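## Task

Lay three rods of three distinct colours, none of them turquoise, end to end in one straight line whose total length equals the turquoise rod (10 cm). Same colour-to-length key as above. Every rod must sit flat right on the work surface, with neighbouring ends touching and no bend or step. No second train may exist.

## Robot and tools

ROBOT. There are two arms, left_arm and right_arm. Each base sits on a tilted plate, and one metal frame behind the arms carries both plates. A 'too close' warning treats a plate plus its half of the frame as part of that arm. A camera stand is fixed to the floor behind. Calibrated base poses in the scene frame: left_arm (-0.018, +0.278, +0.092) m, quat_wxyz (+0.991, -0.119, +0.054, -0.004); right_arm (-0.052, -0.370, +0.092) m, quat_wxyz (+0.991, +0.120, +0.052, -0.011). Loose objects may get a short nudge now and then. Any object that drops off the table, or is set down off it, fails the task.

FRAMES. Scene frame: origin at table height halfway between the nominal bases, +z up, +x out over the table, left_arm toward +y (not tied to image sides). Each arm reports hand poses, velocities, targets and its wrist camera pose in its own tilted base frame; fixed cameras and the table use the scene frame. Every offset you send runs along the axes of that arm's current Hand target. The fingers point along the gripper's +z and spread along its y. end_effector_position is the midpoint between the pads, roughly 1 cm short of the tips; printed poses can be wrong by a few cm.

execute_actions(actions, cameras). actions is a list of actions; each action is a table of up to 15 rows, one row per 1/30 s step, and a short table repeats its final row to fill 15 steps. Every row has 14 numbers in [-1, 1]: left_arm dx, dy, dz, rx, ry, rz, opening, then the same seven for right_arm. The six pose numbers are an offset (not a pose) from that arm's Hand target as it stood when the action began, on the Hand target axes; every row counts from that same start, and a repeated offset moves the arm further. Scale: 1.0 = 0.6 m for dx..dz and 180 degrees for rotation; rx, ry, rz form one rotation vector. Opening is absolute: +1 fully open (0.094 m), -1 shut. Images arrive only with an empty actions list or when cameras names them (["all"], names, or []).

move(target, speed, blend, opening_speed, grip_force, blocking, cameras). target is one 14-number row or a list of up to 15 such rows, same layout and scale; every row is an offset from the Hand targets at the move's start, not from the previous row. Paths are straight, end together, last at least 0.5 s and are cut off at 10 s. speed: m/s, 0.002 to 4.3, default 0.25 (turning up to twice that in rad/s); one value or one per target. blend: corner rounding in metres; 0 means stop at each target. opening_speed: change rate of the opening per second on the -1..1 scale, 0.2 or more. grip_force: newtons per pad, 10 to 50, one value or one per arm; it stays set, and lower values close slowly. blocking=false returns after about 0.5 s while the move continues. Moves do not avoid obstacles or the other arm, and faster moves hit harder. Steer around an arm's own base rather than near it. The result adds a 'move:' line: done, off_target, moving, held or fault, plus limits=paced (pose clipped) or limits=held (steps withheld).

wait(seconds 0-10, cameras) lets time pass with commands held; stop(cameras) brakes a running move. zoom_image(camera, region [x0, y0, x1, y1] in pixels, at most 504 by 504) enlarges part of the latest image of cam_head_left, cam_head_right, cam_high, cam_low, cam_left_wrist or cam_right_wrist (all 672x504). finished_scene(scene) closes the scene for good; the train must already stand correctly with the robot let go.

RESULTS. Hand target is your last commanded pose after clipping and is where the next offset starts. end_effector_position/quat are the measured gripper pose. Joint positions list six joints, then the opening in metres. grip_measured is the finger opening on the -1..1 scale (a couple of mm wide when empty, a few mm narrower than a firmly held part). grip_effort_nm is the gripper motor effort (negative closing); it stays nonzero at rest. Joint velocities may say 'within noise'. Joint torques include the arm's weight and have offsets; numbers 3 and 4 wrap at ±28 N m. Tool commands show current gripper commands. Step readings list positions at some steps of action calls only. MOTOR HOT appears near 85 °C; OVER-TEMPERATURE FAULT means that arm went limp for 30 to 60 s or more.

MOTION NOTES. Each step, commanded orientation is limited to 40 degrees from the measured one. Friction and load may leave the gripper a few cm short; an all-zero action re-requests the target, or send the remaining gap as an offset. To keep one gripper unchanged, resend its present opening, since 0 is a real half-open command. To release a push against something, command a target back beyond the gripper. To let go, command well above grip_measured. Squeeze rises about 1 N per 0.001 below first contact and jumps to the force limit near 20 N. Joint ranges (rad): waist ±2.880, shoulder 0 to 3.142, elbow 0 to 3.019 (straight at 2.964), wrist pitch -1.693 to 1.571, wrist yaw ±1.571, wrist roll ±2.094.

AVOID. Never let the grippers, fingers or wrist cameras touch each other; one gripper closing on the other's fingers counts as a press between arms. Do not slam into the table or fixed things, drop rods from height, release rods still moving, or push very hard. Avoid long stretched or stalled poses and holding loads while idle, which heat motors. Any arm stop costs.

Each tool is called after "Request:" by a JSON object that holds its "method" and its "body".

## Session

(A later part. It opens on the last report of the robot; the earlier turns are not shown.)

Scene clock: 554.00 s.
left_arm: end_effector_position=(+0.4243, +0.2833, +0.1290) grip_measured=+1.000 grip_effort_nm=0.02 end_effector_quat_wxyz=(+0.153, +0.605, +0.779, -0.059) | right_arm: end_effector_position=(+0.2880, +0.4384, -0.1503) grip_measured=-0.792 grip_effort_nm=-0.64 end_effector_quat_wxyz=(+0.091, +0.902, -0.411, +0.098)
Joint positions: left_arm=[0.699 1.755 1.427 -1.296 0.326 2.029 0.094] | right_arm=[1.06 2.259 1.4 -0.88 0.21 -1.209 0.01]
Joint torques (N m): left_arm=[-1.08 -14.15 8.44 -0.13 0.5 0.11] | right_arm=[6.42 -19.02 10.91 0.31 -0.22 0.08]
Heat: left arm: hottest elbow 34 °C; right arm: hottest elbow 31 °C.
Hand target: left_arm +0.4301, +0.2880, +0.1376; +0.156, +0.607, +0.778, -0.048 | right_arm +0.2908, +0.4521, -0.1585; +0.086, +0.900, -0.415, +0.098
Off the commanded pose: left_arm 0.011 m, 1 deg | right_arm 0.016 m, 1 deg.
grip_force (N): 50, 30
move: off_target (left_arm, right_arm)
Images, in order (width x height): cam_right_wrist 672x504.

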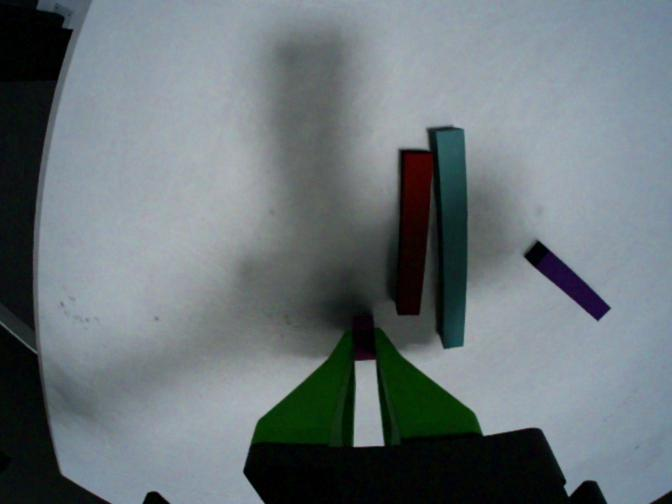

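Request:
{"method": "move", "body": {"target": [[0,0,0,0,0,0,1, 0.030,-0.0098,0,0,0,0,-0.84],[0,0,0,0,0,0,1, 0.017,-0.0495,0,0,0,0,-0.84]], "speed": 0.08, "cameras": ["cam_right_wrist"]}}

Scene clock: 568.63 s.
left_arm: end_effector_position=(+0.4243, +0.2833, +0.1290) grip_measured=+1.000 grip_effort_nm=0.02 end_effector_quat_wxyz=(+0.153, +0.605, +0.779, -0.059) | right_arm: end_effector_position=(+0.3076, +0.4622, -0.1492) grip_measured=-0.792 grip_effort_nm=-0.64 end_effector_quat_wxyz=(+0.079, +0.901, -0.415, +0.098)
Joint positions: left_arm=[0.699 1.755 1.427 -1.296 0.326 2.029 0.094] | right_arm=[1.05 2.298 1.492 -0.907 0.21 -1.213 0.01]
Joint torques (N m): left_arm=[-1.14 -14.51 8.5 -0.12 0.47 0.11] | right_arm=[4.78 -19.96 11.26 -0.35 -0.05 -0.18]
Heat: left arm: hottest elbow 34 °C; right arm: hottest elbow 32 °C.
Hand target: left_arm +0.4301, +0.2880, +0.1376; +0.156, +0.607, +0.778, -0.048 | right_arm +0.3198, +0.4636, -0.1584; +0.086, +0.900, -0.415, +0.098
Off the commanded pose: left_arm 0.011 m, 1 deg | right_arm 0.015 m, 1 deg.
grip_force (N): 50, 30
move: off_target (left_arm, right_arm)
Images, in order (width x height): cam_right_wrist 672x504.

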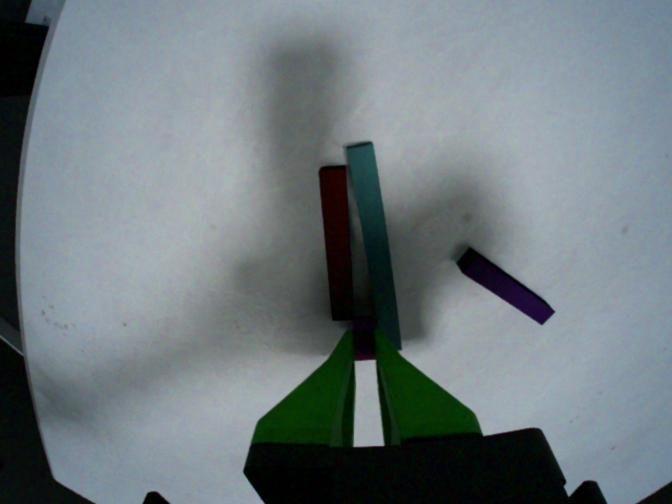

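Request:
{"method": "zoom_image", "body": {"camera": "cam_right_wrist", "region": [290, 140, 450, 370]}}

Scaled by 2.191 from the camera's 672x504 image, which has a finer 960x720 frame.

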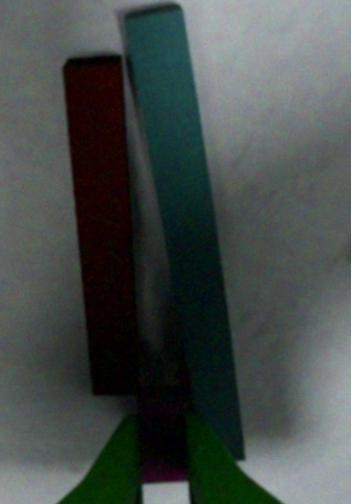

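Request:
{"method": "move", "body": {"target": [[0,0,0,0,0,0,1, 0.020,0,0,0,0,0,-0.84],[0,0,0,0,0,0,1, 0.023,0.038,0.015,0,0,0,-0.84]], "speed": 0.08, "blend": [0.003,0], "cameras": ["cam_right_wrist"]}}

Scene clock: 596.43 s.
left_arm: end_effector_position=(+0.4243, +0.2833, +0.1290) grip_measured=+1.000 grip_effort_nm=0.02 end_effector_quat_wxyz=(+0.153, +0.605, +0.779, -0.059) | right_arm: end_effector_position=(+0.3116, +0.4470, -0.1535) grip_measured=-0.792 grip_effort_nm=-0.64 end_effector_quat_wxyz=(+0.078, +0.900, -0.418, +0.099)
Joint positions: left_arm=[0.699 1.755 1.427 -1.296 0.326 2.029 0.094] | right_arm=[1.031 2.286 1.448 -0.871 0.213 -1.227 0.01]
Joint torques (N m): left_arm=[-0.67 -14.56 8.65 0.06 0.49 0.1] | right_arm=[4.95 -21.89 5.81 0.7 -0.09 -0.16]
Heat: left arm: hottest elbow 34 °C; right arm: hottest elbow 32 °C.
Hand target: left_arm +0.4301, +0.2880, +0.1376; +0.156, +0.607, +0.778, -0.048 | right_arm +0.3121, +0.4368, -0.1620; +0.086, +0.900, -0.415, +0.098
Off the commanded pose: left_arm 0.011 m, 1 deg | right_arm 0.013 m, 1 deg.
grip_force (N): 50, 30
move: off_target (left_arm, right_arm)
Images, in order (width x height): cam_right_wrist 672x504.

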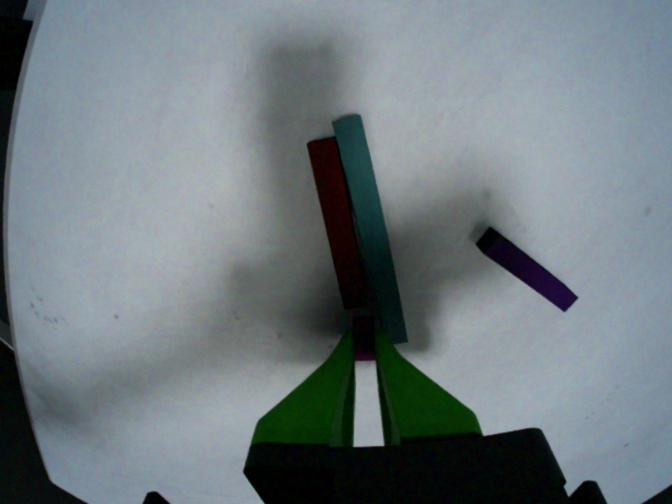

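Request:
{"method": "move", "body": {"target": [[0,0,0,0,0,0,1, 0,0,0,0,0,-0.048,-0.84]], "speed": 0.1, "cameras": ["cam_right_wrist"]}}

Scene clock: 611.43 s.
left_arm: end_effector_position=(+0.4243, +0.2833, +0.1290) grip_measured=+1.000 grip_effort_nm=0.02 end_effector_quat_wxyz=(+0.153, +0.605, +0.779, -0.059) | right_arm: end_effector_position=(+0.3117, +0.4473, -0.1535) grip_measured=-0.792 grip_effort_nm=-0.64 end_effector_quat_wxyz=(+0.085, +0.928, -0.350, +0.093)
Joint positions: left_arm=[0.699 1.755 1.427 -1.296 0.326 2.029 0.094] | right_arm=[1.031 2.286 1.448 -0.87 0.213 -1.376 0.01]
Joint torques (N m): left_arm=[-1.61 -14.62 8.58 -0.08 0.53 0.07] | right_arm=[5.01 -21.83 5.79 0.77 -0.1 -0.17]
Heat: left arm: hottest elbow 34 °C; right arm: hottest elbow 32 °C.
Hand target: left_arm +0.4301, +0.2880, +0.1376; +0.156, +0.607, +0.778, -0.048 | right_arm +0.3121, +0.4368, -0.1620; +0.093, +0.929, -0.346, +0.091
Off the commanded pose: left_arm 0.011 m, 1 deg | right_arm 0.013 m, 1 deg.
grip_force (N): 50, 30
move: off_target (left_arm, right_arm)
Images, in order (width x height): cam_right_wrist 672x504.

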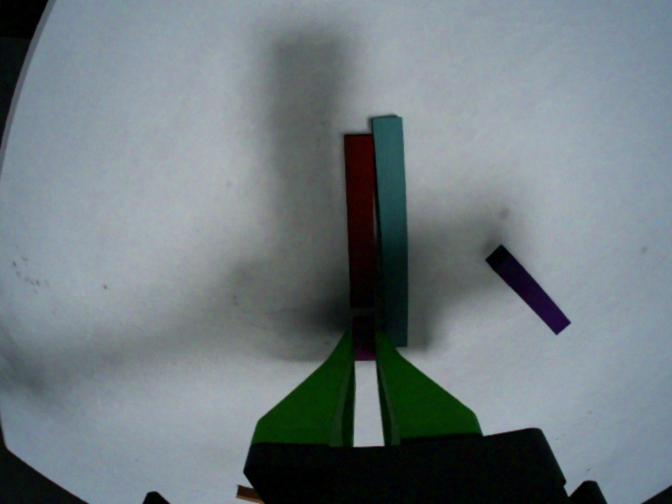

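Request:
{"method": "zoom_image", "body": {"camera": "cam_right_wrist", "region": [300, 120, 460, 370]}}

Scaled by 2.016 from the camera's 672x504 image, which has a finer 960x720 frame.

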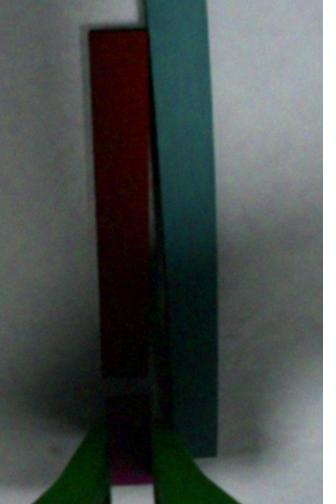

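Request:
{"method": "zoom_image", "body": {"camera": "cam_right_wrist", "region": [340, 285, 400, 345]}}

Scaled by 8.400 from the camera's 672x504 image, which has a finer 960x720 frame.

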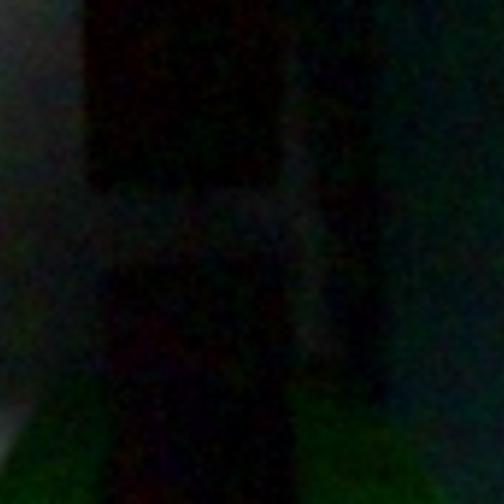

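Request:
{"method": "move", "body": {"target": [[0,0,0,0,0,0,1, -0.0375,0,0,0,0,0.003,-0.84]], "speed": 0.05, "cameras": ["cam_right_wrist"]}}

Scene clock: 642.63 s.
left_arm: end_effector_position=(+0.4243, +0.2833, +0.1290) grip_measured=+1.000 grip_effort_nm=0.02 end_effector_quat_wxyz=(+0.153, +0.605, +0.779, -0.059) | right_arm: end_effector_position=(+0.3046, +0.4521, -0.1536) grip_measured=-0.792 grip_effort_nm=-0.64 end_effector_quat_wxyz=(+0.083, +0.928, -0.351, +0.094)
Joint positions: left_arm=[0.699 1.755 1.427 -1.296 0.326 2.029 0.094] | right_arm=[1.046 2.286 1.448 -0.87 0.212 -1.359 0.01]
Joint torques (N m): left_arm=[-0.73 -14.97 8.54 -0.01 0.53 0.09] | right_arm=[7.06 -20.07 7.41 0.39 -0.24 0.07]
Heat: left arm: hottest elbow 34 °C; right arm: hottest shoulder 30 °C.
Hand target: left_arm +0.4301, +0.2880, +0.1376; +0.156, +0.607, +0.778, -0.048 | right_arm +0.2954, +0.4509, -0.1672; +0.092, +0.927, -0.351, +0.092
Off the commanded pose: left_arm 0.011 m, 1 deg | right_arm 0.017 m, 1 deg.
grip_force (N): 50, 30
move: off_target (left_arm, right_arm)
Images, in order (width x height): cam_right_wrist 672x504.

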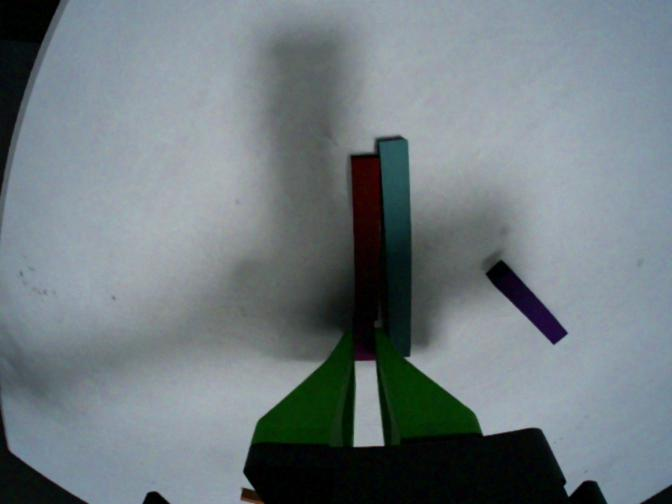

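Request:
{"method": "zoom_image", "body": {"camera": "cam_right_wrist", "region": [310, 120, 440, 370]}}

Request:
{"method": "zoom_image", "body": {"camera": "cam_right_wrist", "region": [335, 285, 415, 365]}}

Scaled by 2.016 from the camera's 672x504 image, which has a finer 960x720 frame.

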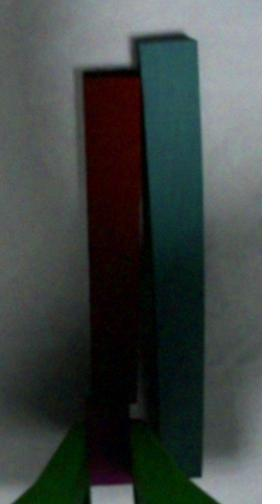

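Scaled by 6.300 from the camera's 672x504 image, which has a finer 960x720 frame.

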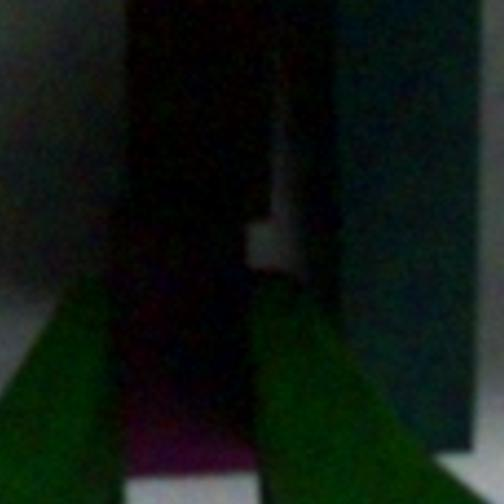

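Request:
{"method": "move", "body": {"target": [[0,0,0,0,0,0,1, -0.0142,0,0.002,0,0,0,-0.84],[0,0,0,0,0,0,1, -0.0142,0,0.002,0,0,0,-0.66]], "speed": 0.04, "opening_speed": 0.5, "cameras": ["cam_right_wrist"]}}

Request:
{"method": "zoom_image", "body": {"camera": "cam_right_wrist", "region": [310, 270, 430, 390]}}

Scene clock: 657.20 s.
left_arm: end_effector_position=(+0.4243, +0.2833, +0.1290) grip_measured=+1.000 grip_effort_nm=0.03 end_effector_quat_wxyz=(+0.153, +0.605, +0.779, -0.059) | right_arm: end_effector_position=(+0.2985, +0.4561, -0.1537) grip_measured=-0.662 grip_effort_nm=0.12 end_effector_quat_wxyz=(+0.082, +0.928, -0.352, +0.094)
Joint positions: left_arm=[0.699 1.755 1.427 -1.296 0.326 2.029 0.094] | right_arm=[1.059 2.286 1.448 -0.87 0.21 -1.344 0.016]
Joint torques (N m): left_arm=[-1.32 -14.04 8.34 -0.17 0.52 0.1] | right_arm=[6.95 -19.37 8.05 0.39 -0.25 0.08]
Heat: left arm: hottest elbow 34 °C; right arm: hottest shoulder 30 °C.
Hand target: left_arm +0.4301, +0.2880, +0.1376; +0.156, +0.607, +0.778, -0.048 | right_arm +0.2892, +0.4560, -0.1704; +0.092, +0.927, -0.351, +0.092
Off the commanded pose: left_arm 0.011 m, 1 deg | right_arm 0.019 m, 1 deg.
grip_force (N): 50, 30
move: off_target (left_arm, right_arm); target 2's new opening was sent with right_arm's hand 0.019 m and 1 deg from that target
Images, in order (width x height): cam_right_wrist 672x504.

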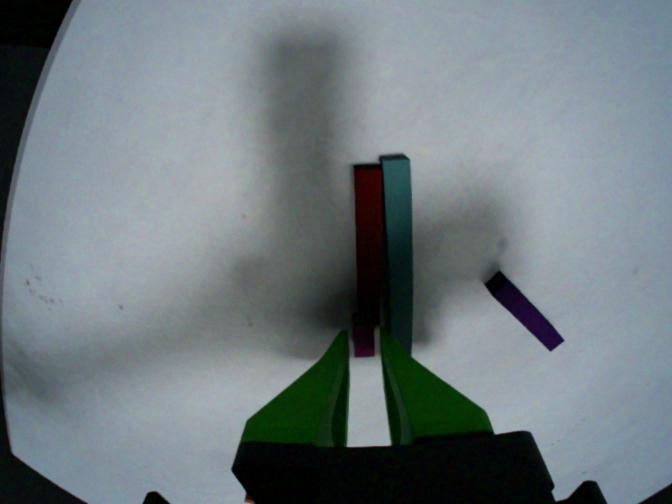

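Scaled by 4.200 from the camera's 672x504 image, which has a finer 960x720 frame.

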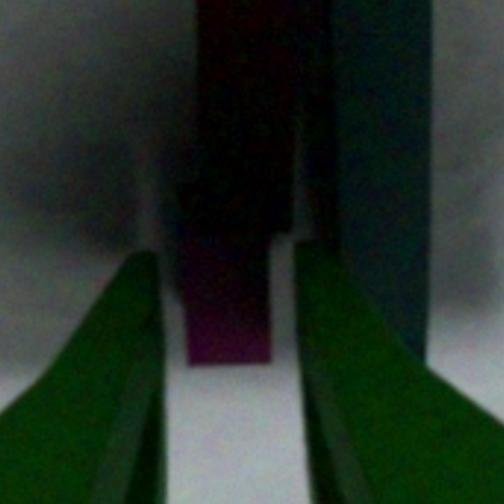

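Request:
{"method": "move", "body": {"target": [[0,0,0,0,0,0,1, 0,0,0.004,0,0,0,-0.1],[0,0,0,0,0,0,1, -0.021,-0.005,0.009,0,0,0,-0.1]], "speed": 0.05, "opening_speed": 0.4, "cameras": ["cam_right_wrist"]}}

Scene clock: 696.30 s.
left_arm: end_effector_position=(+0.4243, +0.2833, +0.1290) grip_measured=+1.000 grip_effort_nm=0.02 end_effector_quat_wxyz=(+0.153, +0.605, +0.779, -0.059) | right_arm: end_effector_position=(+0.2865, +0.4569, -0.1641) grip_measured=-0.102 grip_effort_nm=0.11 end_effector_quat_wxyz=(+0.090, +0.928, -0.350, +0.092)
Joint positions: left_arm=[0.699 1.755 1.427 -1.296 0.326 2.029 0.094] | right_arm=[1.078 2.306 1.448 -0.87 0.206 -1.326 0.042]
Joint torques (N m): left_arm=[-1.32 -14.45 8.59 -0.08 0.52 0.08] | right_arm=[6.71 -19.25 9.94 0.34 -0.23 0.08]
Heat: left arm: hottest elbow 34 °C; right arm: hottest shoulder 30 °C.
Hand target: left_arm +0.4301, +0.2880, +0.1376; +0.156, +0.607, +0.778, -0.048 | right_arm +0.2825, +0.4649, -0.1789; +0.092, +0.927, -0.351, +0.092
Off the commanded pose: left_arm 0.011 m, 1 deg | right_arm 0.017 m, 0 deg.
grip_force (N): 50, 30
move: off_target (left_arm, right_arm)
Images, in order (width x height): cam_right_wrist 672x504.

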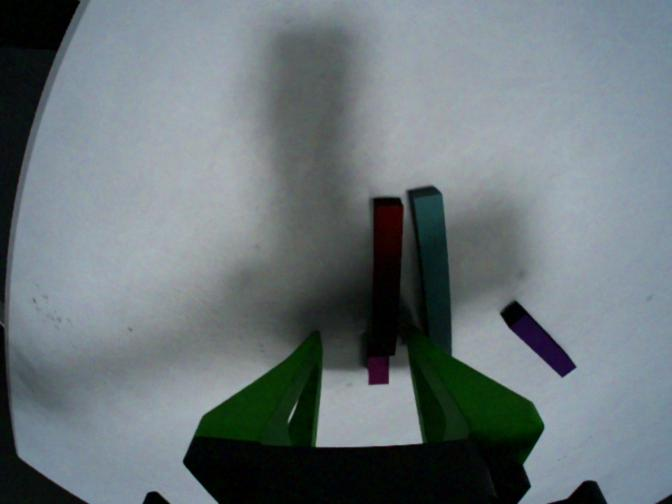

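Request:
{"method": "move", "body": {"target": [[0,0,0,0,0,0,1, 0,0,-0.036,0,0,0,-0.1],[0,0,0,0,0,0,1, 0,0,-0.036,0,0,0,-0.84]], "speed": 0.08, "opening_speed": 0.5, "cameras": ["cam_right_wrist"]}}

Request:
{"method": "zoom_image", "body": {"camera": "cam_right_wrist", "region": [300, 170, 460, 410]}}

Scene clock: 704.33 s.
left_arm: end_effector_position=(+0.4243, +0.2833, +0.1290) grip_measured=+1.000 grip_effort_nm=0.02 end_effector_quat_wxyz=(+0.153, +0.605, +0.779, -0.059) | right_arm: end_effector_position=(+0.2810, +0.4530, -0.1631) grip_measured=-0.788 grip_effort_nm=-0.61 end_effector_quat_wxyz=(+0.102, +0.927, -0.350, +0.091)
Joint positions: left_arm=[0.699 1.755 1.427 -1.296 0.326 2.029 0.094] | right_arm=[1.083 2.306 1.448 -0.896 0.205 -1.319 0.01]
Joint torques (N m): left_arm=[-1.55 -14.39 8.47 0.05 0.48 0.1] | right_arm=[7.06 -22.18 10.56 -0.44 -0.27 0.1]
Heat: left arm: hottest elbow 34 °C; right arm: hottest elbow 31 °C.
Hand target: left_arm +0.4301, +0.2880, +0.1376; +0.156, +0.607, +0.778, -0.048 | right_arm +0.2803, +0.4700, -0.1580; +0.092, +0.927, -0.351, +0.091
Off the commanded pose: left_arm 0.011 m, 1 deg | right_arm 0.018 m, 1 deg.
grip_force (N): 50, 30
move: off_target (left_arm, right_arm); target 2's new opening was sent with right_arm's hand 0.018 m and 1 deg from that target
Images, in order (width x height): cam_right_wrist 672x504.

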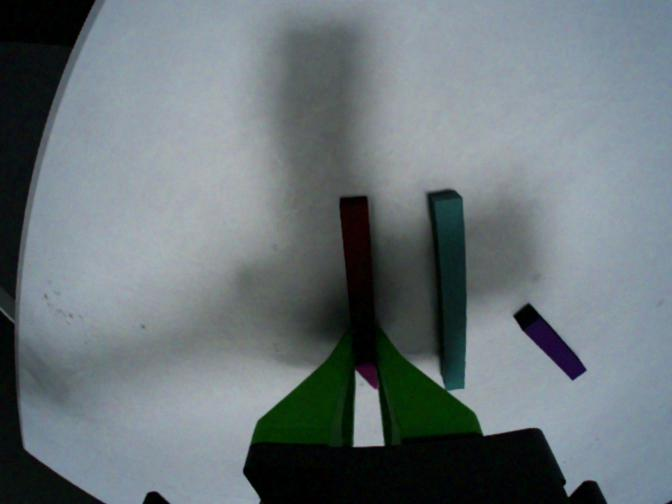

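Scaled by 2.100 from the camera's 672x504 image, which has a finer 960x720 frame.

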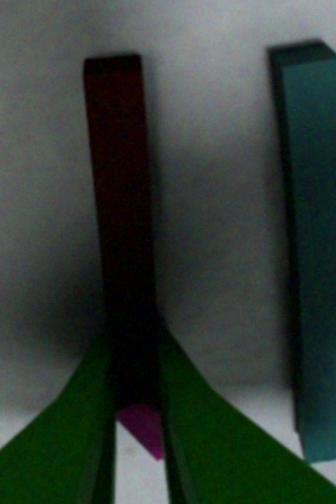

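Request:
{"method": "move", "body": {"target": [[0,0,0,0,0,0,1, 0,0,-0.05,0,0,0,-0.5],[0,0,0,0,0,0,1, 0.055,0,-0.06,0,0,0,-0.5]], "speed": 0.12, "blend": [0.01,0], "cameras": ["cam_right_wrist"]}}

Scene clock: 715.33 s.
left_arm: end_effector_position=(+0.4243, +0.2833, +0.1290) grip_measured=+1.000 grip_effort_nm=0.02 end_effector_quat_wxyz=(+0.153, +0.605, +0.779, -0.059) | right_arm: end_effector_position=(+0.2892, +0.4526, -0.1262) grip_measured=-0.502 grip_effort_nm=0.12 end_effector_quat_wxyz=(+0.099, +0.927, -0.351, +0.090)
Joint positions: left_arm=[0.699 1.755 1.427 -1.296 0.326 2.029 0.094] | right_arm=[1.069 2.239 1.448 -0.955 0.206 -1.331 0.023]
Joint torques (N m): left_arm=[-1.67 -14.39 8.34 -0.05 0.46 0.07] | right_arm=[4.78 -22.59 9.61 -0.42 -0.05 -0.2]
Heat: left arm: hottest elbow 34 °C; right arm: hottest elbow 31 °C.
Hand target: left_arm +0.4301, +0.2880, +0.1376; +0.156, +0.607, +0.778, -0.048 | right_arm +0.3008, +0.4576, -0.1154; +0.092, +0.927, -0.351, +0.092
Off the commanded pose: left_arm 0.011 m, 1 deg | right_arm 0.017 m, 1 deg.
grip_force (N): 50, 30
move: off_target (left_arm, right_arm)
Images, in order (width x height): cam_right_wrist 672x504.

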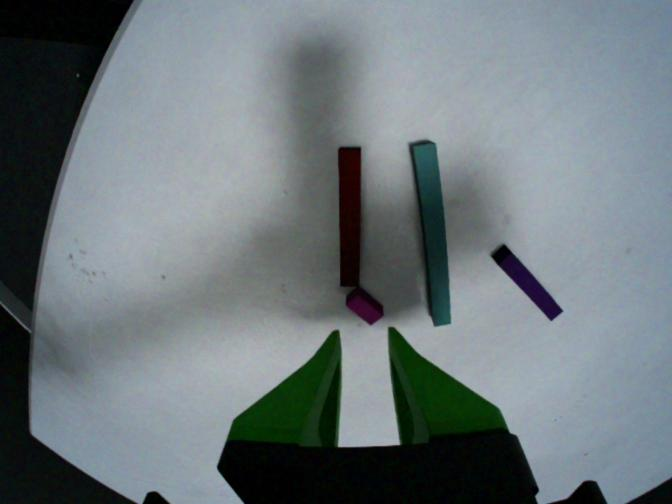

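Request:
{"method": "zoom_image", "body": {"camera": "cam_right_wrist", "region": [310, 240, 410, 340]}}

Scaled by 5.040 from the camera's 672x504 image, which has a finer 960x720 frame.

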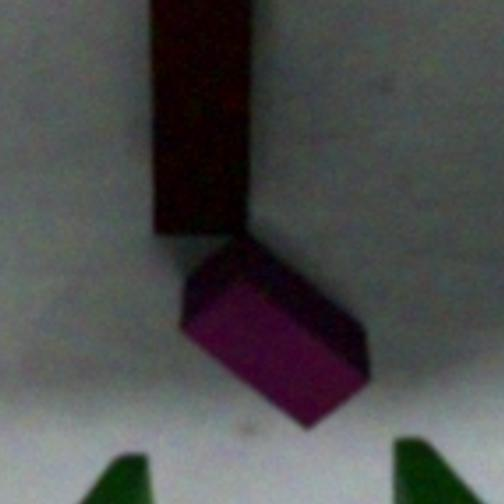

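Request:
{"method": "move", "body": {"target": [[0,0,0,0,0,0,1, 0.0178,0.0052,0.03,0,0,-0.198,-0.4],[0,0,0,0,0,0,1, 0.0178,0.0052,0.092,0,0,-0.198,-0.4],[0,0,0,0,0,0,1, 0.0178,0.0052,0.092,0,0,-0.198,-0.84]], "speed": 0.08, "opening_speed": 0.6, "blend": [0.01,0,0], "cameras": ["cam_right_wrist"]}}

Scene clock: 758.17 s.
left_arm: end_effector_position=(+0.4243, +0.2833, +0.1290) grip_measured=+1.000 grip_effort_nm=0.02 end_effector_quat_wxyz=(+0.153, +0.605, +0.779, -0.059) | right_arm: end_effector_position=(+0.3082, +0.4474, -0.1490) grip_measured=-0.838 grip_effort_nm=-0.07 end_effector_quat_wxyz=(+0.106, +0.991, -0.050, +0.064)
Joint positions: left_arm=[0.699 1.755 1.427 -1.296 0.326 2.029 0.094] | right_arm=[1.036 2.271 1.435 -0.866 0.211 -1.991 0.008]
Joint torques (N m): left_arm=[-1.03 -14.62 8.54 -0.13 0.51 0.1] | right_arm=[4.48 -19.72 6.65 0.88 -0.02 -0.19]
Heat: left arm: hottest elbow 34 °C; right arm: hottest elbow 31 °C.
Hand target: left_arm +0.4301, +0.2880, +0.1376; +0.156, +0.607, +0.778, -0.048 | right_arm +0.3125, +0.4356, -0.1659; +0.116, +0.990, -0.050, +0.059
Off the commanded pose: left_arm 0.011 m, 1 deg | right_arm 0.021 m, 1 deg.
grip_force (N): 50, 30
move: off_target (left_arm, right_arm); target 3's new opening was sent with right_arm's hand 0.021 m and 1 deg from that target
Images, in order (width x height): cam_right_wrist 672x504.

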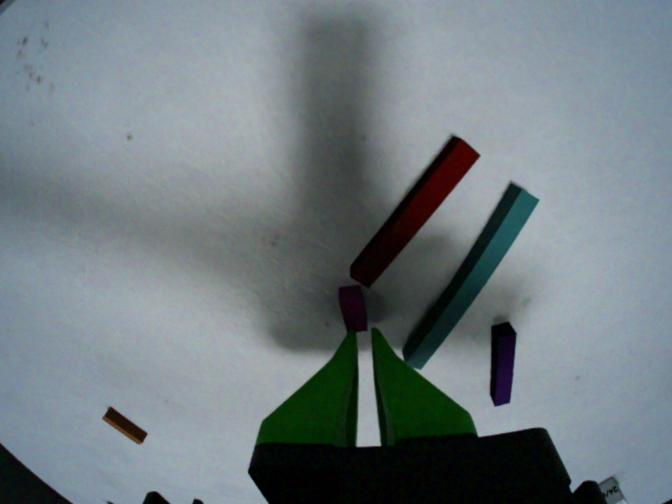

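Request:
{"method": "move", "body": {"target": [[0,0,0,0,0,0,1, 0,0,0,0,0,0,-0.4],[0,0,0,0,0,0,1, -0.0388,-0.0085,0,0,0,-0.022,-0.4],[0,0,0,0,0,0,1, -0.0388,-0.0085,0,0,0,-0.022,-0.84]], "speed": 0.07, "opening_speed": 0.8, "cameras": ["cam_right_wrist"]}}

Scene clock: 774.20 s.
left_arm: end_effector_position=(+0.4243, +0.2833, +0.1290) grip_measured=+1.000 grip_effort_nm=0.02 end_effector_quat_wxyz=(+0.153, +0.605, +0.779, -0.059) | right_arm: end_effector_position=(+0.3011, +0.4459, -0.1524) grip_measured=-0.795 grip_effort_nm=-0.59 end_effector_quat_wxyz=(+0.109, +0.992, -0.031, +0.061)
Joint positions: left_arm=[0.699 1.755 1.427 -1.296 0.326 2.029 0.094] | right_arm=[1.045 2.271 1.421 -0.857 0.211 -2.019 0.01]
Joint torques (N m): left_arm=[-1.73 -14.27 8.51 -0.27 0.52 0.08] | right_arm=[7.06 -19.6 6.3 0.87 -0.23 -0.19]
Heat: left arm: hottest elbow 34 °C; right arm: hottest shoulder 31 °C.
Hand target: left_arm +0.4301, +0.2880, +0.1376; +0.156, +0.607, +0.778, -0.048 | right_arm +0.2900, +0.4424, -0.1700; +0.118, +0.991, -0.016, +0.055
Off the commanded pose: left_arm 0.011 m, 1 deg | right_arm 0.021 m, 2 deg.
grip_force (N): 50, 30
move: off_target (left_arm, right_arm); target 3's new opening was sent with right_arm's hand 0.021 m and 2 deg from that target
Images, in order (width x height): cam_right_wrist 672x504.

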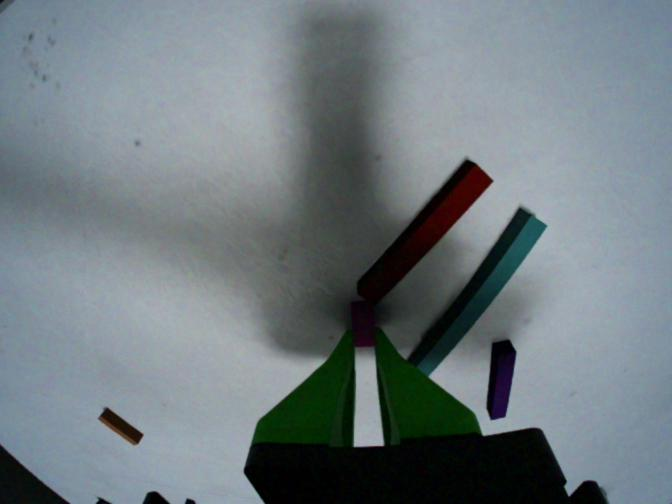

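Request:
{"method": "move", "body": {"target": [0,0,0,0,0,0,1, -0.0107,0.0177,-0.0133,0,0,0.2378,-0.84], "speed": 0.12, "cameras": ["cam_right_wrist"]}}

Request:
{"method": "zoom_image", "body": {"camera": "cam_right_wrist", "region": [280, 130, 460, 370]}}

Scene clock: 804.50 s.
left_arm: end_effector_position=(+0.4243, +0.2833, +0.1290) grip_measured=+1.000 grip_effort_nm=0.02 end_effector_quat_wxyz=(+0.153, +0.605, +0.779, -0.059) | right_arm: end_effector_position=(+0.2929, +0.4403, -0.1528) grip_measured=-0.796 grip_effort_nm=-0.64 end_effector_quat_wxyz=(+0.083, +0.918, -0.375, +0.096)
Joint positions: left_arm=[0.699 1.755 1.427 -1.296 0.326 2.029 0.094] | right_arm=[1.053 2.259 1.393 -0.847 0.211 -1.297 0.01]
Joint torques (N m): left_arm=[-1.2 -14.62 8.64 -0.09 0.49 0.12] | right_arm=[6.53 -21.3 5.14 0.75 -0.25 0.07]
Heat: left arm: hottest elbow 34 °C; right arm: hottest shoulder 31 °C.
Hand target: left_arm +0.4301, +0.2880, +0.1376; +0.156, +0.607, +0.778, -0.048 | right_arm +0.2824, +0.4342, -0.1606; +0.090, +0.917, -0.377, +0.094
Off the commanded pose: left_arm 0.011 m, 1 deg | right_arm 0.014 m, 1 deg.
grip_force (N): 50, 30
move: off_target (left_arm, right_arm)
Images, in order (width x height): cam_right_wrist 672x504.

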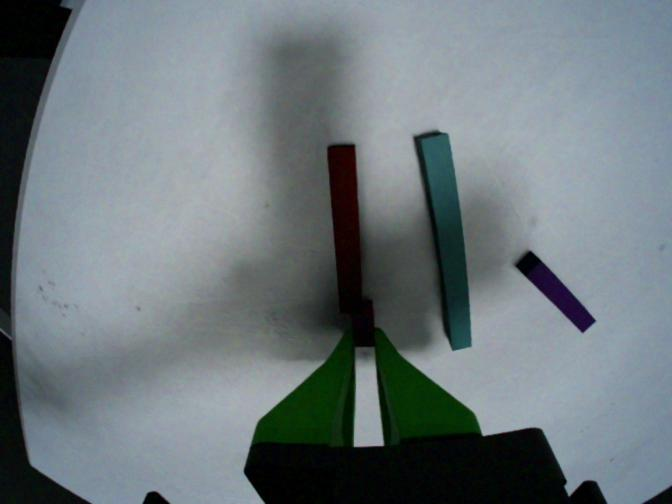

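Scaled by 2.100 from the camera's 672x504 image, which has a finer 960x720 frame.

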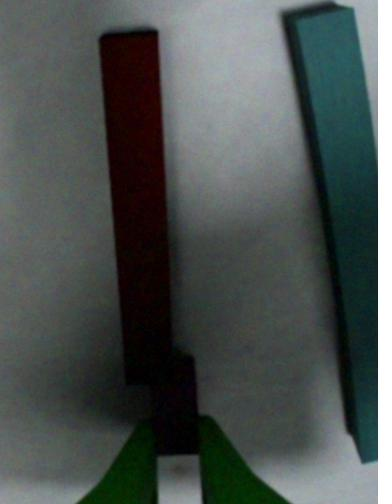

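Request:
{"method": "move", "body": {"target": [[0,0,0,0,0,0,1, 0.0245,-0.005,-0.002,0,0,0,-0.84],[0,0,0,0,0,0,1, 0.0265,0.0055,-0.002,0,0,0,-0.84]], "speed": 0.07, "cameras": ["cam_right_wrist"]}}

Request:
{"method": "zoom_image", "body": {"camera": "cam_right_wrist", "region": [310, 130, 420, 370]}}

Scene clock: 818.57 s.
left_arm: end_effector_position=(+0.4243, +0.2833, +0.1290) grip_measured=+1.000 grip_effort_nm=0.02 end_effector_quat_wxyz=(+0.153, +0.605, +0.779, -0.059) | right_arm: end_effector_position=(+0.2878, +0.4313, -0.1512) grip_measured=-0.796 grip_effort_nm=-0.63 end_effector_quat_wxyz=(+0.086, +0.918, -0.375, +0.095)
Joint positions: left_arm=[0.699 1.755 1.427 -1.296 0.326 2.029 0.094] | right_arm=[1.053 2.242 1.361 -0.839 0.211 -1.296 0.01]
Joint torques (N m): left_arm=[-1.61 -14.15 8.46 -0.09 0.51 0.06] | right_arm=[4.42 -21.66 5.41 0.83 -0.13 -0.15]
Heat: left arm: hottest elbow 34 °C; right arm: hottest shoulder 31 °C.
Hand target: left_arm +0.4301, +0.2880, +0.1376; +0.156, +0.607, +0.778, -0.048 | right_arm +0.2910, +0.4214, -0.1553; +0.090, +0.917, -0.377, +0.094
Off the commanded pose: left_arm 0.011 m, 1 deg | right_arm 0.011 m, 0 deg.
grip_force (N): 50, 30
move: off_target (left_arm, right_arm)
Images, in order (width x height): cam_right_wrist 672x504.

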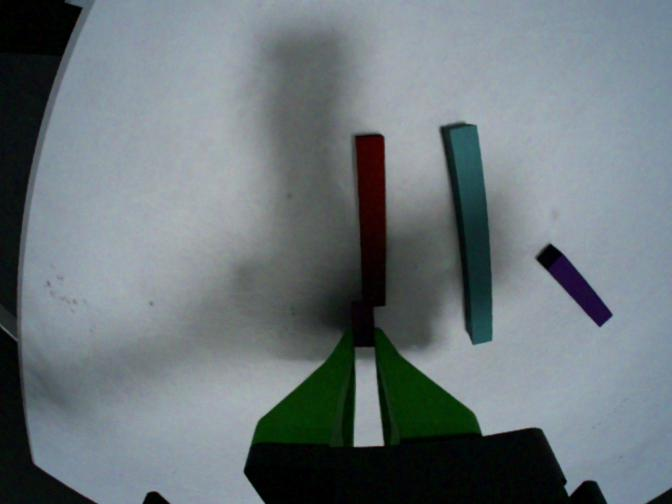

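Scaled by 2.100 from the camera's 672x504 image, which has a finer 960x720 frame.

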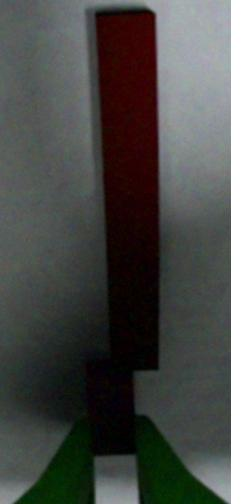

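Request:
{"method": "move", "body": {"target": [[0,0,0,0,0,0,1, -0.031,0.0063,0,0,0,0,-0.84],[0,0,0,0,0,0,1, -0.031,0.0063,0,0,0,0,-0.2],[0,0,0,0,0,0,1, -0.0687,-0.020,0.005,0,0,0,-0.2]], "speed": [0.05,0.05,0.06], "opening_speed": 0.8, "cameras": ["cam_right_wrist"]}}

Request:
{"method": "zoom_image", "body": {"camera": "cam_right_wrist", "region": [300, 180, 460, 420]}}

Scene clock: 844.10 s.
left_arm: end_effector_position=(+0.4243, +0.2833, +0.1290) grip_measured=+1.000 grip_effort_nm=0.02 end_effector_quat_wxyz=(+0.153, +0.605, +0.779, -0.059) | right_arm: end_effector_position=(+0.2713, +0.4447, -0.1622) grip_measured=-0.202 grip_effort_nm=0.12 end_effector_quat_wxyz=(+0.089, +0.918, -0.375, +0.094)
Joint positions: left_arm=[0.699 1.755 1.427 -1.296 0.326 2.029 0.094] | right_arm=[1.092 2.274 1.385 -0.845 0.204 -1.259 0.037]
Joint torques (N m): left_arm=[-1.73 -14.56 8.53 -0.08 0.54 0.07] | right_arm=[6.53 -19.02 11 -0.38 -0.24 0.1]
Heat: left arm: hottest elbow 34 °C; right arm: hottest shoulder 33 °C.
Hand target: left_arm +0.4301, +0.2880, +0.1376; +0.156, +0.607, +0.778, -0.048 | right_arm +0.2710, +0.4568, -0.1693; +0.090, +0.917, -0.377, +0.094
Off the commanded pose: left_arm 0.011 m, 1 deg | right_arm 0.014 m, 0 deg.
grip_force (N): 50, 30
move: off_target (left_arm, right_arm); target 2's new opening was sent with right_arm's hand 0.013 m and 1 deg from that target
Images, in order (width x height): cam_right_wrist 672x504.

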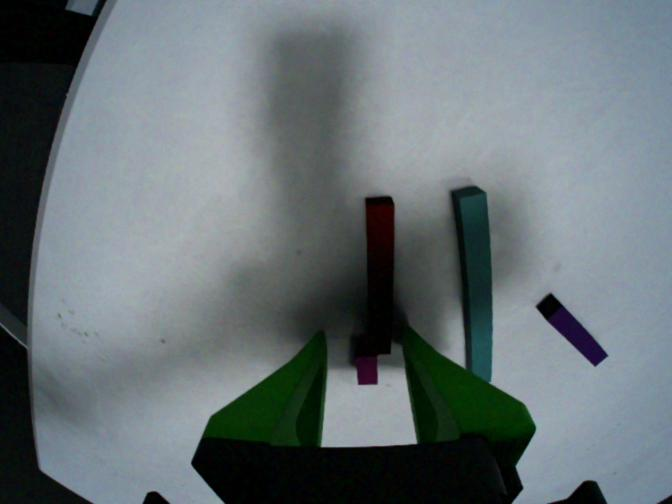

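Scaled by 2.100 from the camera's 672x504 image, which has a finer 960x720 frame.

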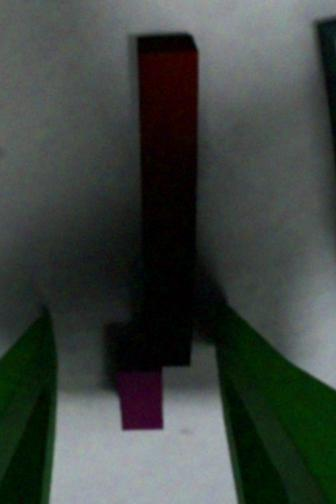

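Request:
{"method": "move", "body": {"target": [0,0,0,0,0,0,1, 0,0,-0.004,0,0,0,-0.84], "speed": 0.05, "opening_speed": 0.5, "grip_force": [50,40], "cameras": ["cam_right_wrist"]}}

Request:
{"method": "zoom_image", "body": {"camera": "cam_right_wrist", "region": [300, 180, 460, 420]}}

Scene clock: 853.07 s.
left_arm: end_effector_position=(+0.4243, +0.2833, +0.1290) grip_measured=+1.000 grip_effort_nm=0.02 end_effector_quat_wxyz=(+0.153, +0.605, +0.779, -0.059) | right_arm: end_effector_position=(+0.2708, +0.4436, -0.1620) grip_measured=-0.794 grip_effort_nm=-0.81 end_effector_quat_wxyz=(+0.091, +0.918, -0.375, +0.094)
Joint positions: left_arm=[0.699 1.755 1.427 -1.296 0.326 2.029 0.094] | right_arm=[1.092 2.274 1.385 -0.85 0.204 -1.258 0.01]
Joint torques (N m): left_arm=[-1.55 -14.45 8.47 -0.05 0.46 0.11] | right_arm=[6.65 -19.49 11.02 -0.35 -0.24 0.09]
Heat: left arm: hottest elbow 34 °C; right arm: hottest shoulder 33 °C.
Hand target: left_arm +0.4301, +0.2880, +0.1376; +0.156, +0.607, +0.778, -0.048 | right_arm +0.2708, +0.4574, -0.1669; +0.090, +0.917, -0.377, +0.094
Off the commanded pose: left_arm 0.011 m, 1 deg | right_arm 0.015 m, 0 deg.
grip_force (N): 50, 40
move: off_target (left_arm, right_arm)
Images, in order (width x height): cam_right_wrist 672x504.

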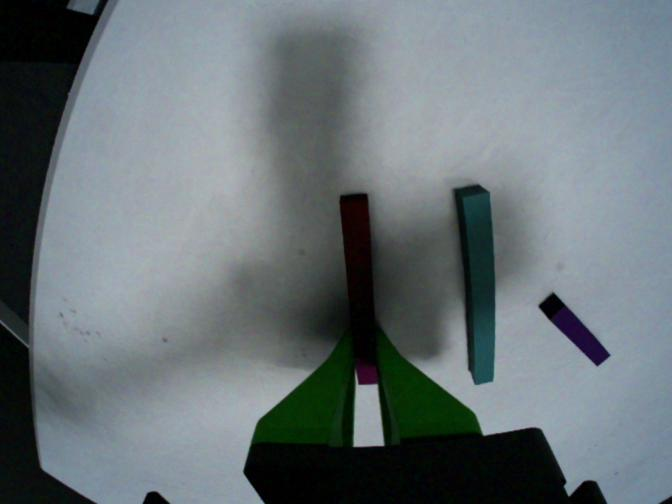

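Scaled by 2.100 from the camera's 672x504 image, which has a finer 960x720 frame.

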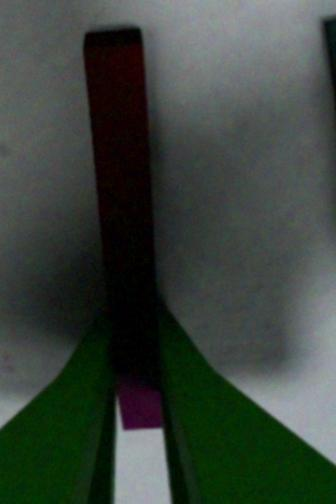

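Request:
{"method": "move", "body": {"target": [[0,0,0,0,0,0,1, 0,0,0,0,0,0,-0.55],[0,0,0,0,0,0,1, 0,0,-0.065,0,0,0,-0.55]], "speed": 0.08, "opening_speed": 0.6, "cameras": ["cam_right_wrist"]}}

Request:
{"method": "zoom_image", "body": {"camera": "cam_right_wrist", "region": [310, 170, 430, 350]}}

Scene clock: 859.37 s.
left_arm: end_effector_position=(+0.4243, +0.2833, +0.1290) grip_measured=+1.000 grip_effort_nm=0.03 end_effector_quat_wxyz=(+0.153, +0.605, +0.779, -0.059) | right_arm: end_effector_position=(+0.2623, +0.4411, -0.1478) grip_measured=-0.552 grip_effort_nm=0.12 end_effector_quat_wxyz=(+0.114, +0.916, -0.373, +0.092)
Joint positions: left_arm=[0.699 1.755 1.427 -1.296 0.326 2.029 0.094] | right_arm=[1.103 2.259 1.4 -0.929 0.201 -1.244 0.021]
Joint torques (N m): left_arm=[-1.2 -14.68 8.54 0.1 0.49 0.06] | right_arm=[6.71 -23.24 11.06 -0.43 -0.25 0.09]
Heat: left arm: hottest elbow 34 °C; right arm: hottest shoulder 32 °C.
Hand target: left_arm +0.4301, +0.2880, +0.1376; +0.156, +0.607, +0.778, -0.048 | right_arm +0.2666, +0.4667, -0.1292; +0.090, +0.917, -0.377, +0.094
Off the commanded pose: left_arm 0.011 m, 1 deg | right_arm 0.032 m, 3 deg.
grip_force (N): 50, 40
move: off_target (left_arm, right_arm)
Images, in order (width x height): cam_right_wrist 672x504.

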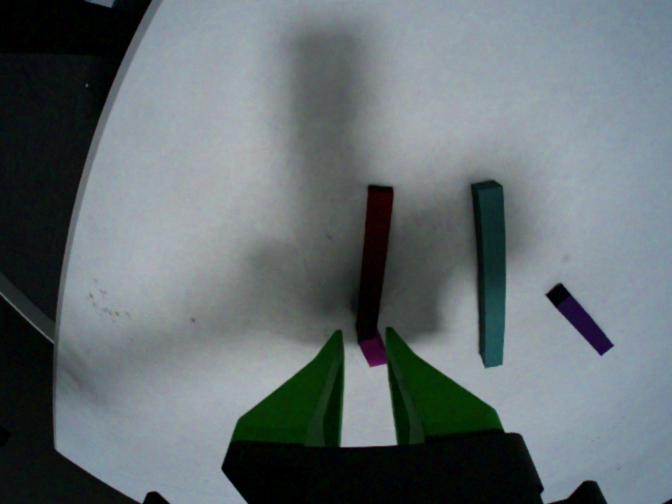

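Scaled by 2.800 from the camera's 672x504 image, which has a finer 960x720 frame.

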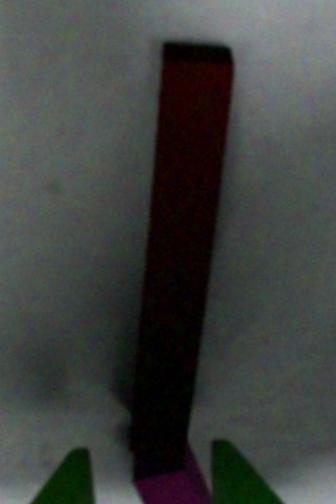

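Request:
{"method": "move", "body": {"target": [[0,0,0,0,0,0,1, 0,0,0,0,0,0,0.1],[0,0,0,0,0,0,1, 0.0047,0.0227,0.0742,0,0,0.031,0.1]], "speed": 0.08, "opening_speed": 0.8, "cameras": ["cam_right_wrist"]}}

Request:
{"method": "zoom_image", "body": {"camera": "cam_right_wrist", "region": [290, 170, 470, 420]}}

Scene clock: 881.33 s.
left_arm: end_effector_position=(+0.4243, +0.2833, +0.1290) grip_measured=+1.000 grip_effort_nm=0.02 end_effector_quat_wxyz=(+0.153, +0.605, +0.779, -0.059) | right_arm: end_effector_position=(+0.2675, +0.4515, -0.1547) grip_measured=+0.098 grip_effort_nm=0.12 end_effector_quat_wxyz=(+0.077, +0.901, -0.415, +0.098)
Joint positions: left_arm=[0.699 1.755 1.427 -1.296 0.326 2.029 0.094] | right_arm=[1.103 2.259 1.385 -0.846 0.201 -1.159 0.052]
Joint torques (N m): left_arm=[-1.14 -14.62 8.53 -0.13 0.52 0.11] | right_arm=[5.6 -19.37 6.46 0.92 -0.13 0.11]
Heat: left arm: hottest elbow 34 °C; right arm: hottest elbow 33 °C.
Hand target: left_arm +0.4301, +0.2880, +0.1376; +0.156, +0.607, +0.778, -0.048 | right_arm +0.2636, +0.4447, -0.1703; +0.085, +0.898, -0.421, +0.098
Off the commanded pose: left_arm 0.011 m, 1 deg | right_arm 0.017 m, 1 deg.
grip_force (N): 50, 40
move: off_target (left_arm, right_arm)
Images, in order (width x height): cam_right_wrist 672x504.

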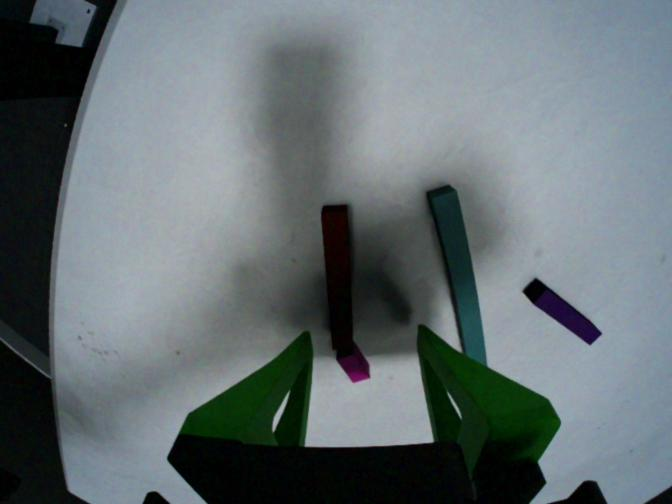

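Scaled by 2.016 from the camera's 672x504 image, which has a finer 960x720 frame.

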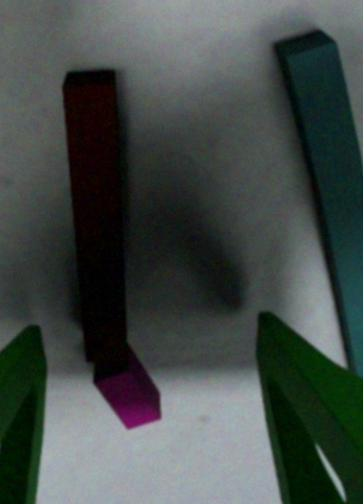

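Request:
{"method": "move", "body": {"target": [0,0,0,0,0,0,1, 0.0192,0.009,0.003,0,0,0,0.1], "speed": 0.06, "cameras": ["cam_right_wrist"]}}

Scene clock: 891.20 s.
left_arm: end_effector_position=(+0.4243, +0.2833, +0.1290) grip_measured=+1.000 grip_effort_nm=0.02 end_effector_quat_wxyz=(+0.153, +0.605, +0.779, -0.059) | right_arm: end_effector_position=(+0.2613, +0.4392, -0.1625) grip_measured=+0.098 grip_effort_nm=0.12 end_effector_quat_wxyz=(+0.084, +0.901, -0.415, +0.098)
Joint positions: left_arm=[0.699 1.755 1.427 -1.296 0.326 2.029 0.094] | right_arm=[1.103 2.259 1.35 -0.825 0.201 -1.159 0.052]
Joint torques (N m): left_arm=[-1.49 -14.04 8.51 -0.13 0.51 0.07] | right_arm=[4.13 -20.66 6.19 0.94 -0.05 -0.07]
Heat: left arm: hottest elbow 34 °C; right arm: hottest elbow 33 °C.
Hand target: left_arm +0.4301, +0.2880, +0.1376; +0.156, +0.607, +0.778, -0.048 | right_arm +0.2668, +0.4323, -0.1688; +0.085, +0.898, -0.421, +0.098
Off the commanded pose: left_arm 0.011 m, 1 deg | right_arm 0.011 m, 1 deg.
grip_force (N): 50, 40
move: off_target (left_arm, right_arm)
Images, in order (width x height): cam_right_wrist 672x504.

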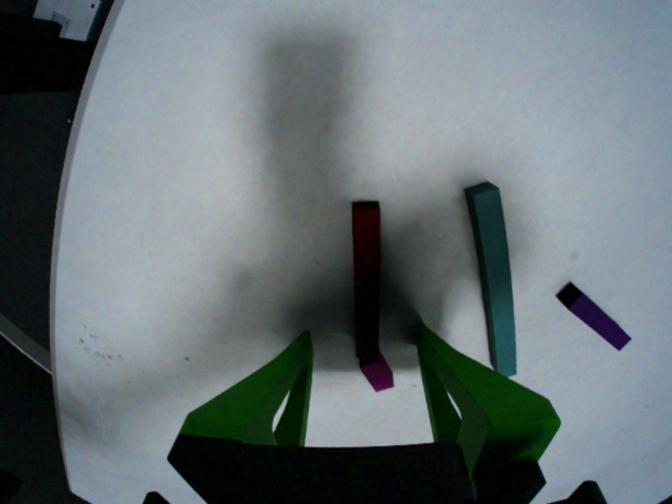

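Request:
{"method": "move", "body": {"target": [0,0,0,0,0,0,1, 0,0,-0.008,0,0,0,-0.84], "speed": 0.05, "opening_speed": 0.6, "cameras": ["cam_right_wrist"]}}

Request:
{"method": "zoom_image", "body": {"camera": "cam_right_wrist", "region": [300, 180, 460, 420]}}

Scene clock: 899.03 s.
left_arm: end_effector_position=(+0.4243, +0.2833, +0.1290) grip_measured=+1.000 grip_effort_nm=0.02 end_effector_quat_wxyz=(+0.153, +0.605, +0.779, -0.059) | right_arm: end_effector_position=(+0.2613, +0.4392, -0.1625) grip_measured=-0.794 grip_effort_nm=-0.77 end_effector_quat_wxyz=(+0.084, +0.901, -0.415, +0.098)
Joint positions: left_arm=[0.699 1.755 1.427 -1.296 0.326 2.029 0.094] | right_arm=[1.103 2.259 1.35 -0.825 0.201 -1.159 0.01]
Joint torques (N m): left_arm=[-1.08 -13.98 8.44 -0.06 0.57 0.13] | right_arm=[4.48 -21.48 6.35 0.53 -0.06 -0.05]
Heat: left arm: hottest elbow 34 °C; right arm: hottest elbow 32 °C.
Hand target: left_arm +0.4301, +0.2880, +0.1376; +0.156, +0.607, +0.778, -0.048 | right_arm +0.2663, +0.4334, -0.1642; +0.085, +0.898, -0.421, +0.098
Off the commanded pose: left_arm 0.011 m, 1 deg | right_arm 0.008 m, 1 deg.
grip_force (N): 50, 40
move: off_target (left_arm)
Images, in order (width x height): cam_right_wrist 672x504.

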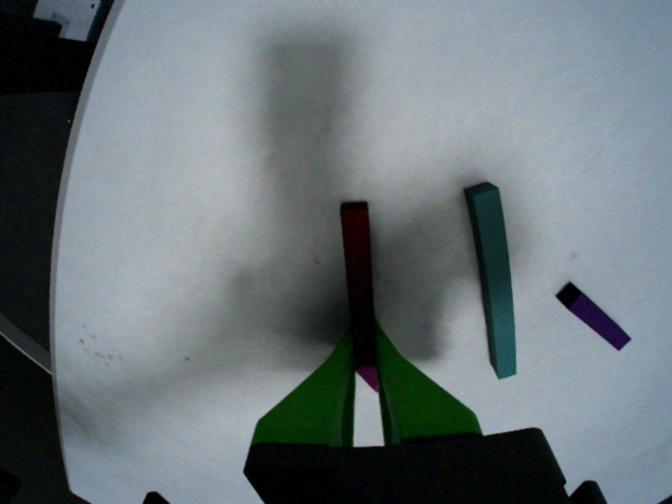

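Scaled by 2.100 from the camera's 672x504 image, which has a finer 960x720 frame.

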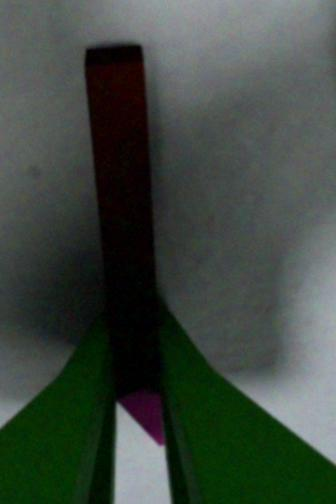

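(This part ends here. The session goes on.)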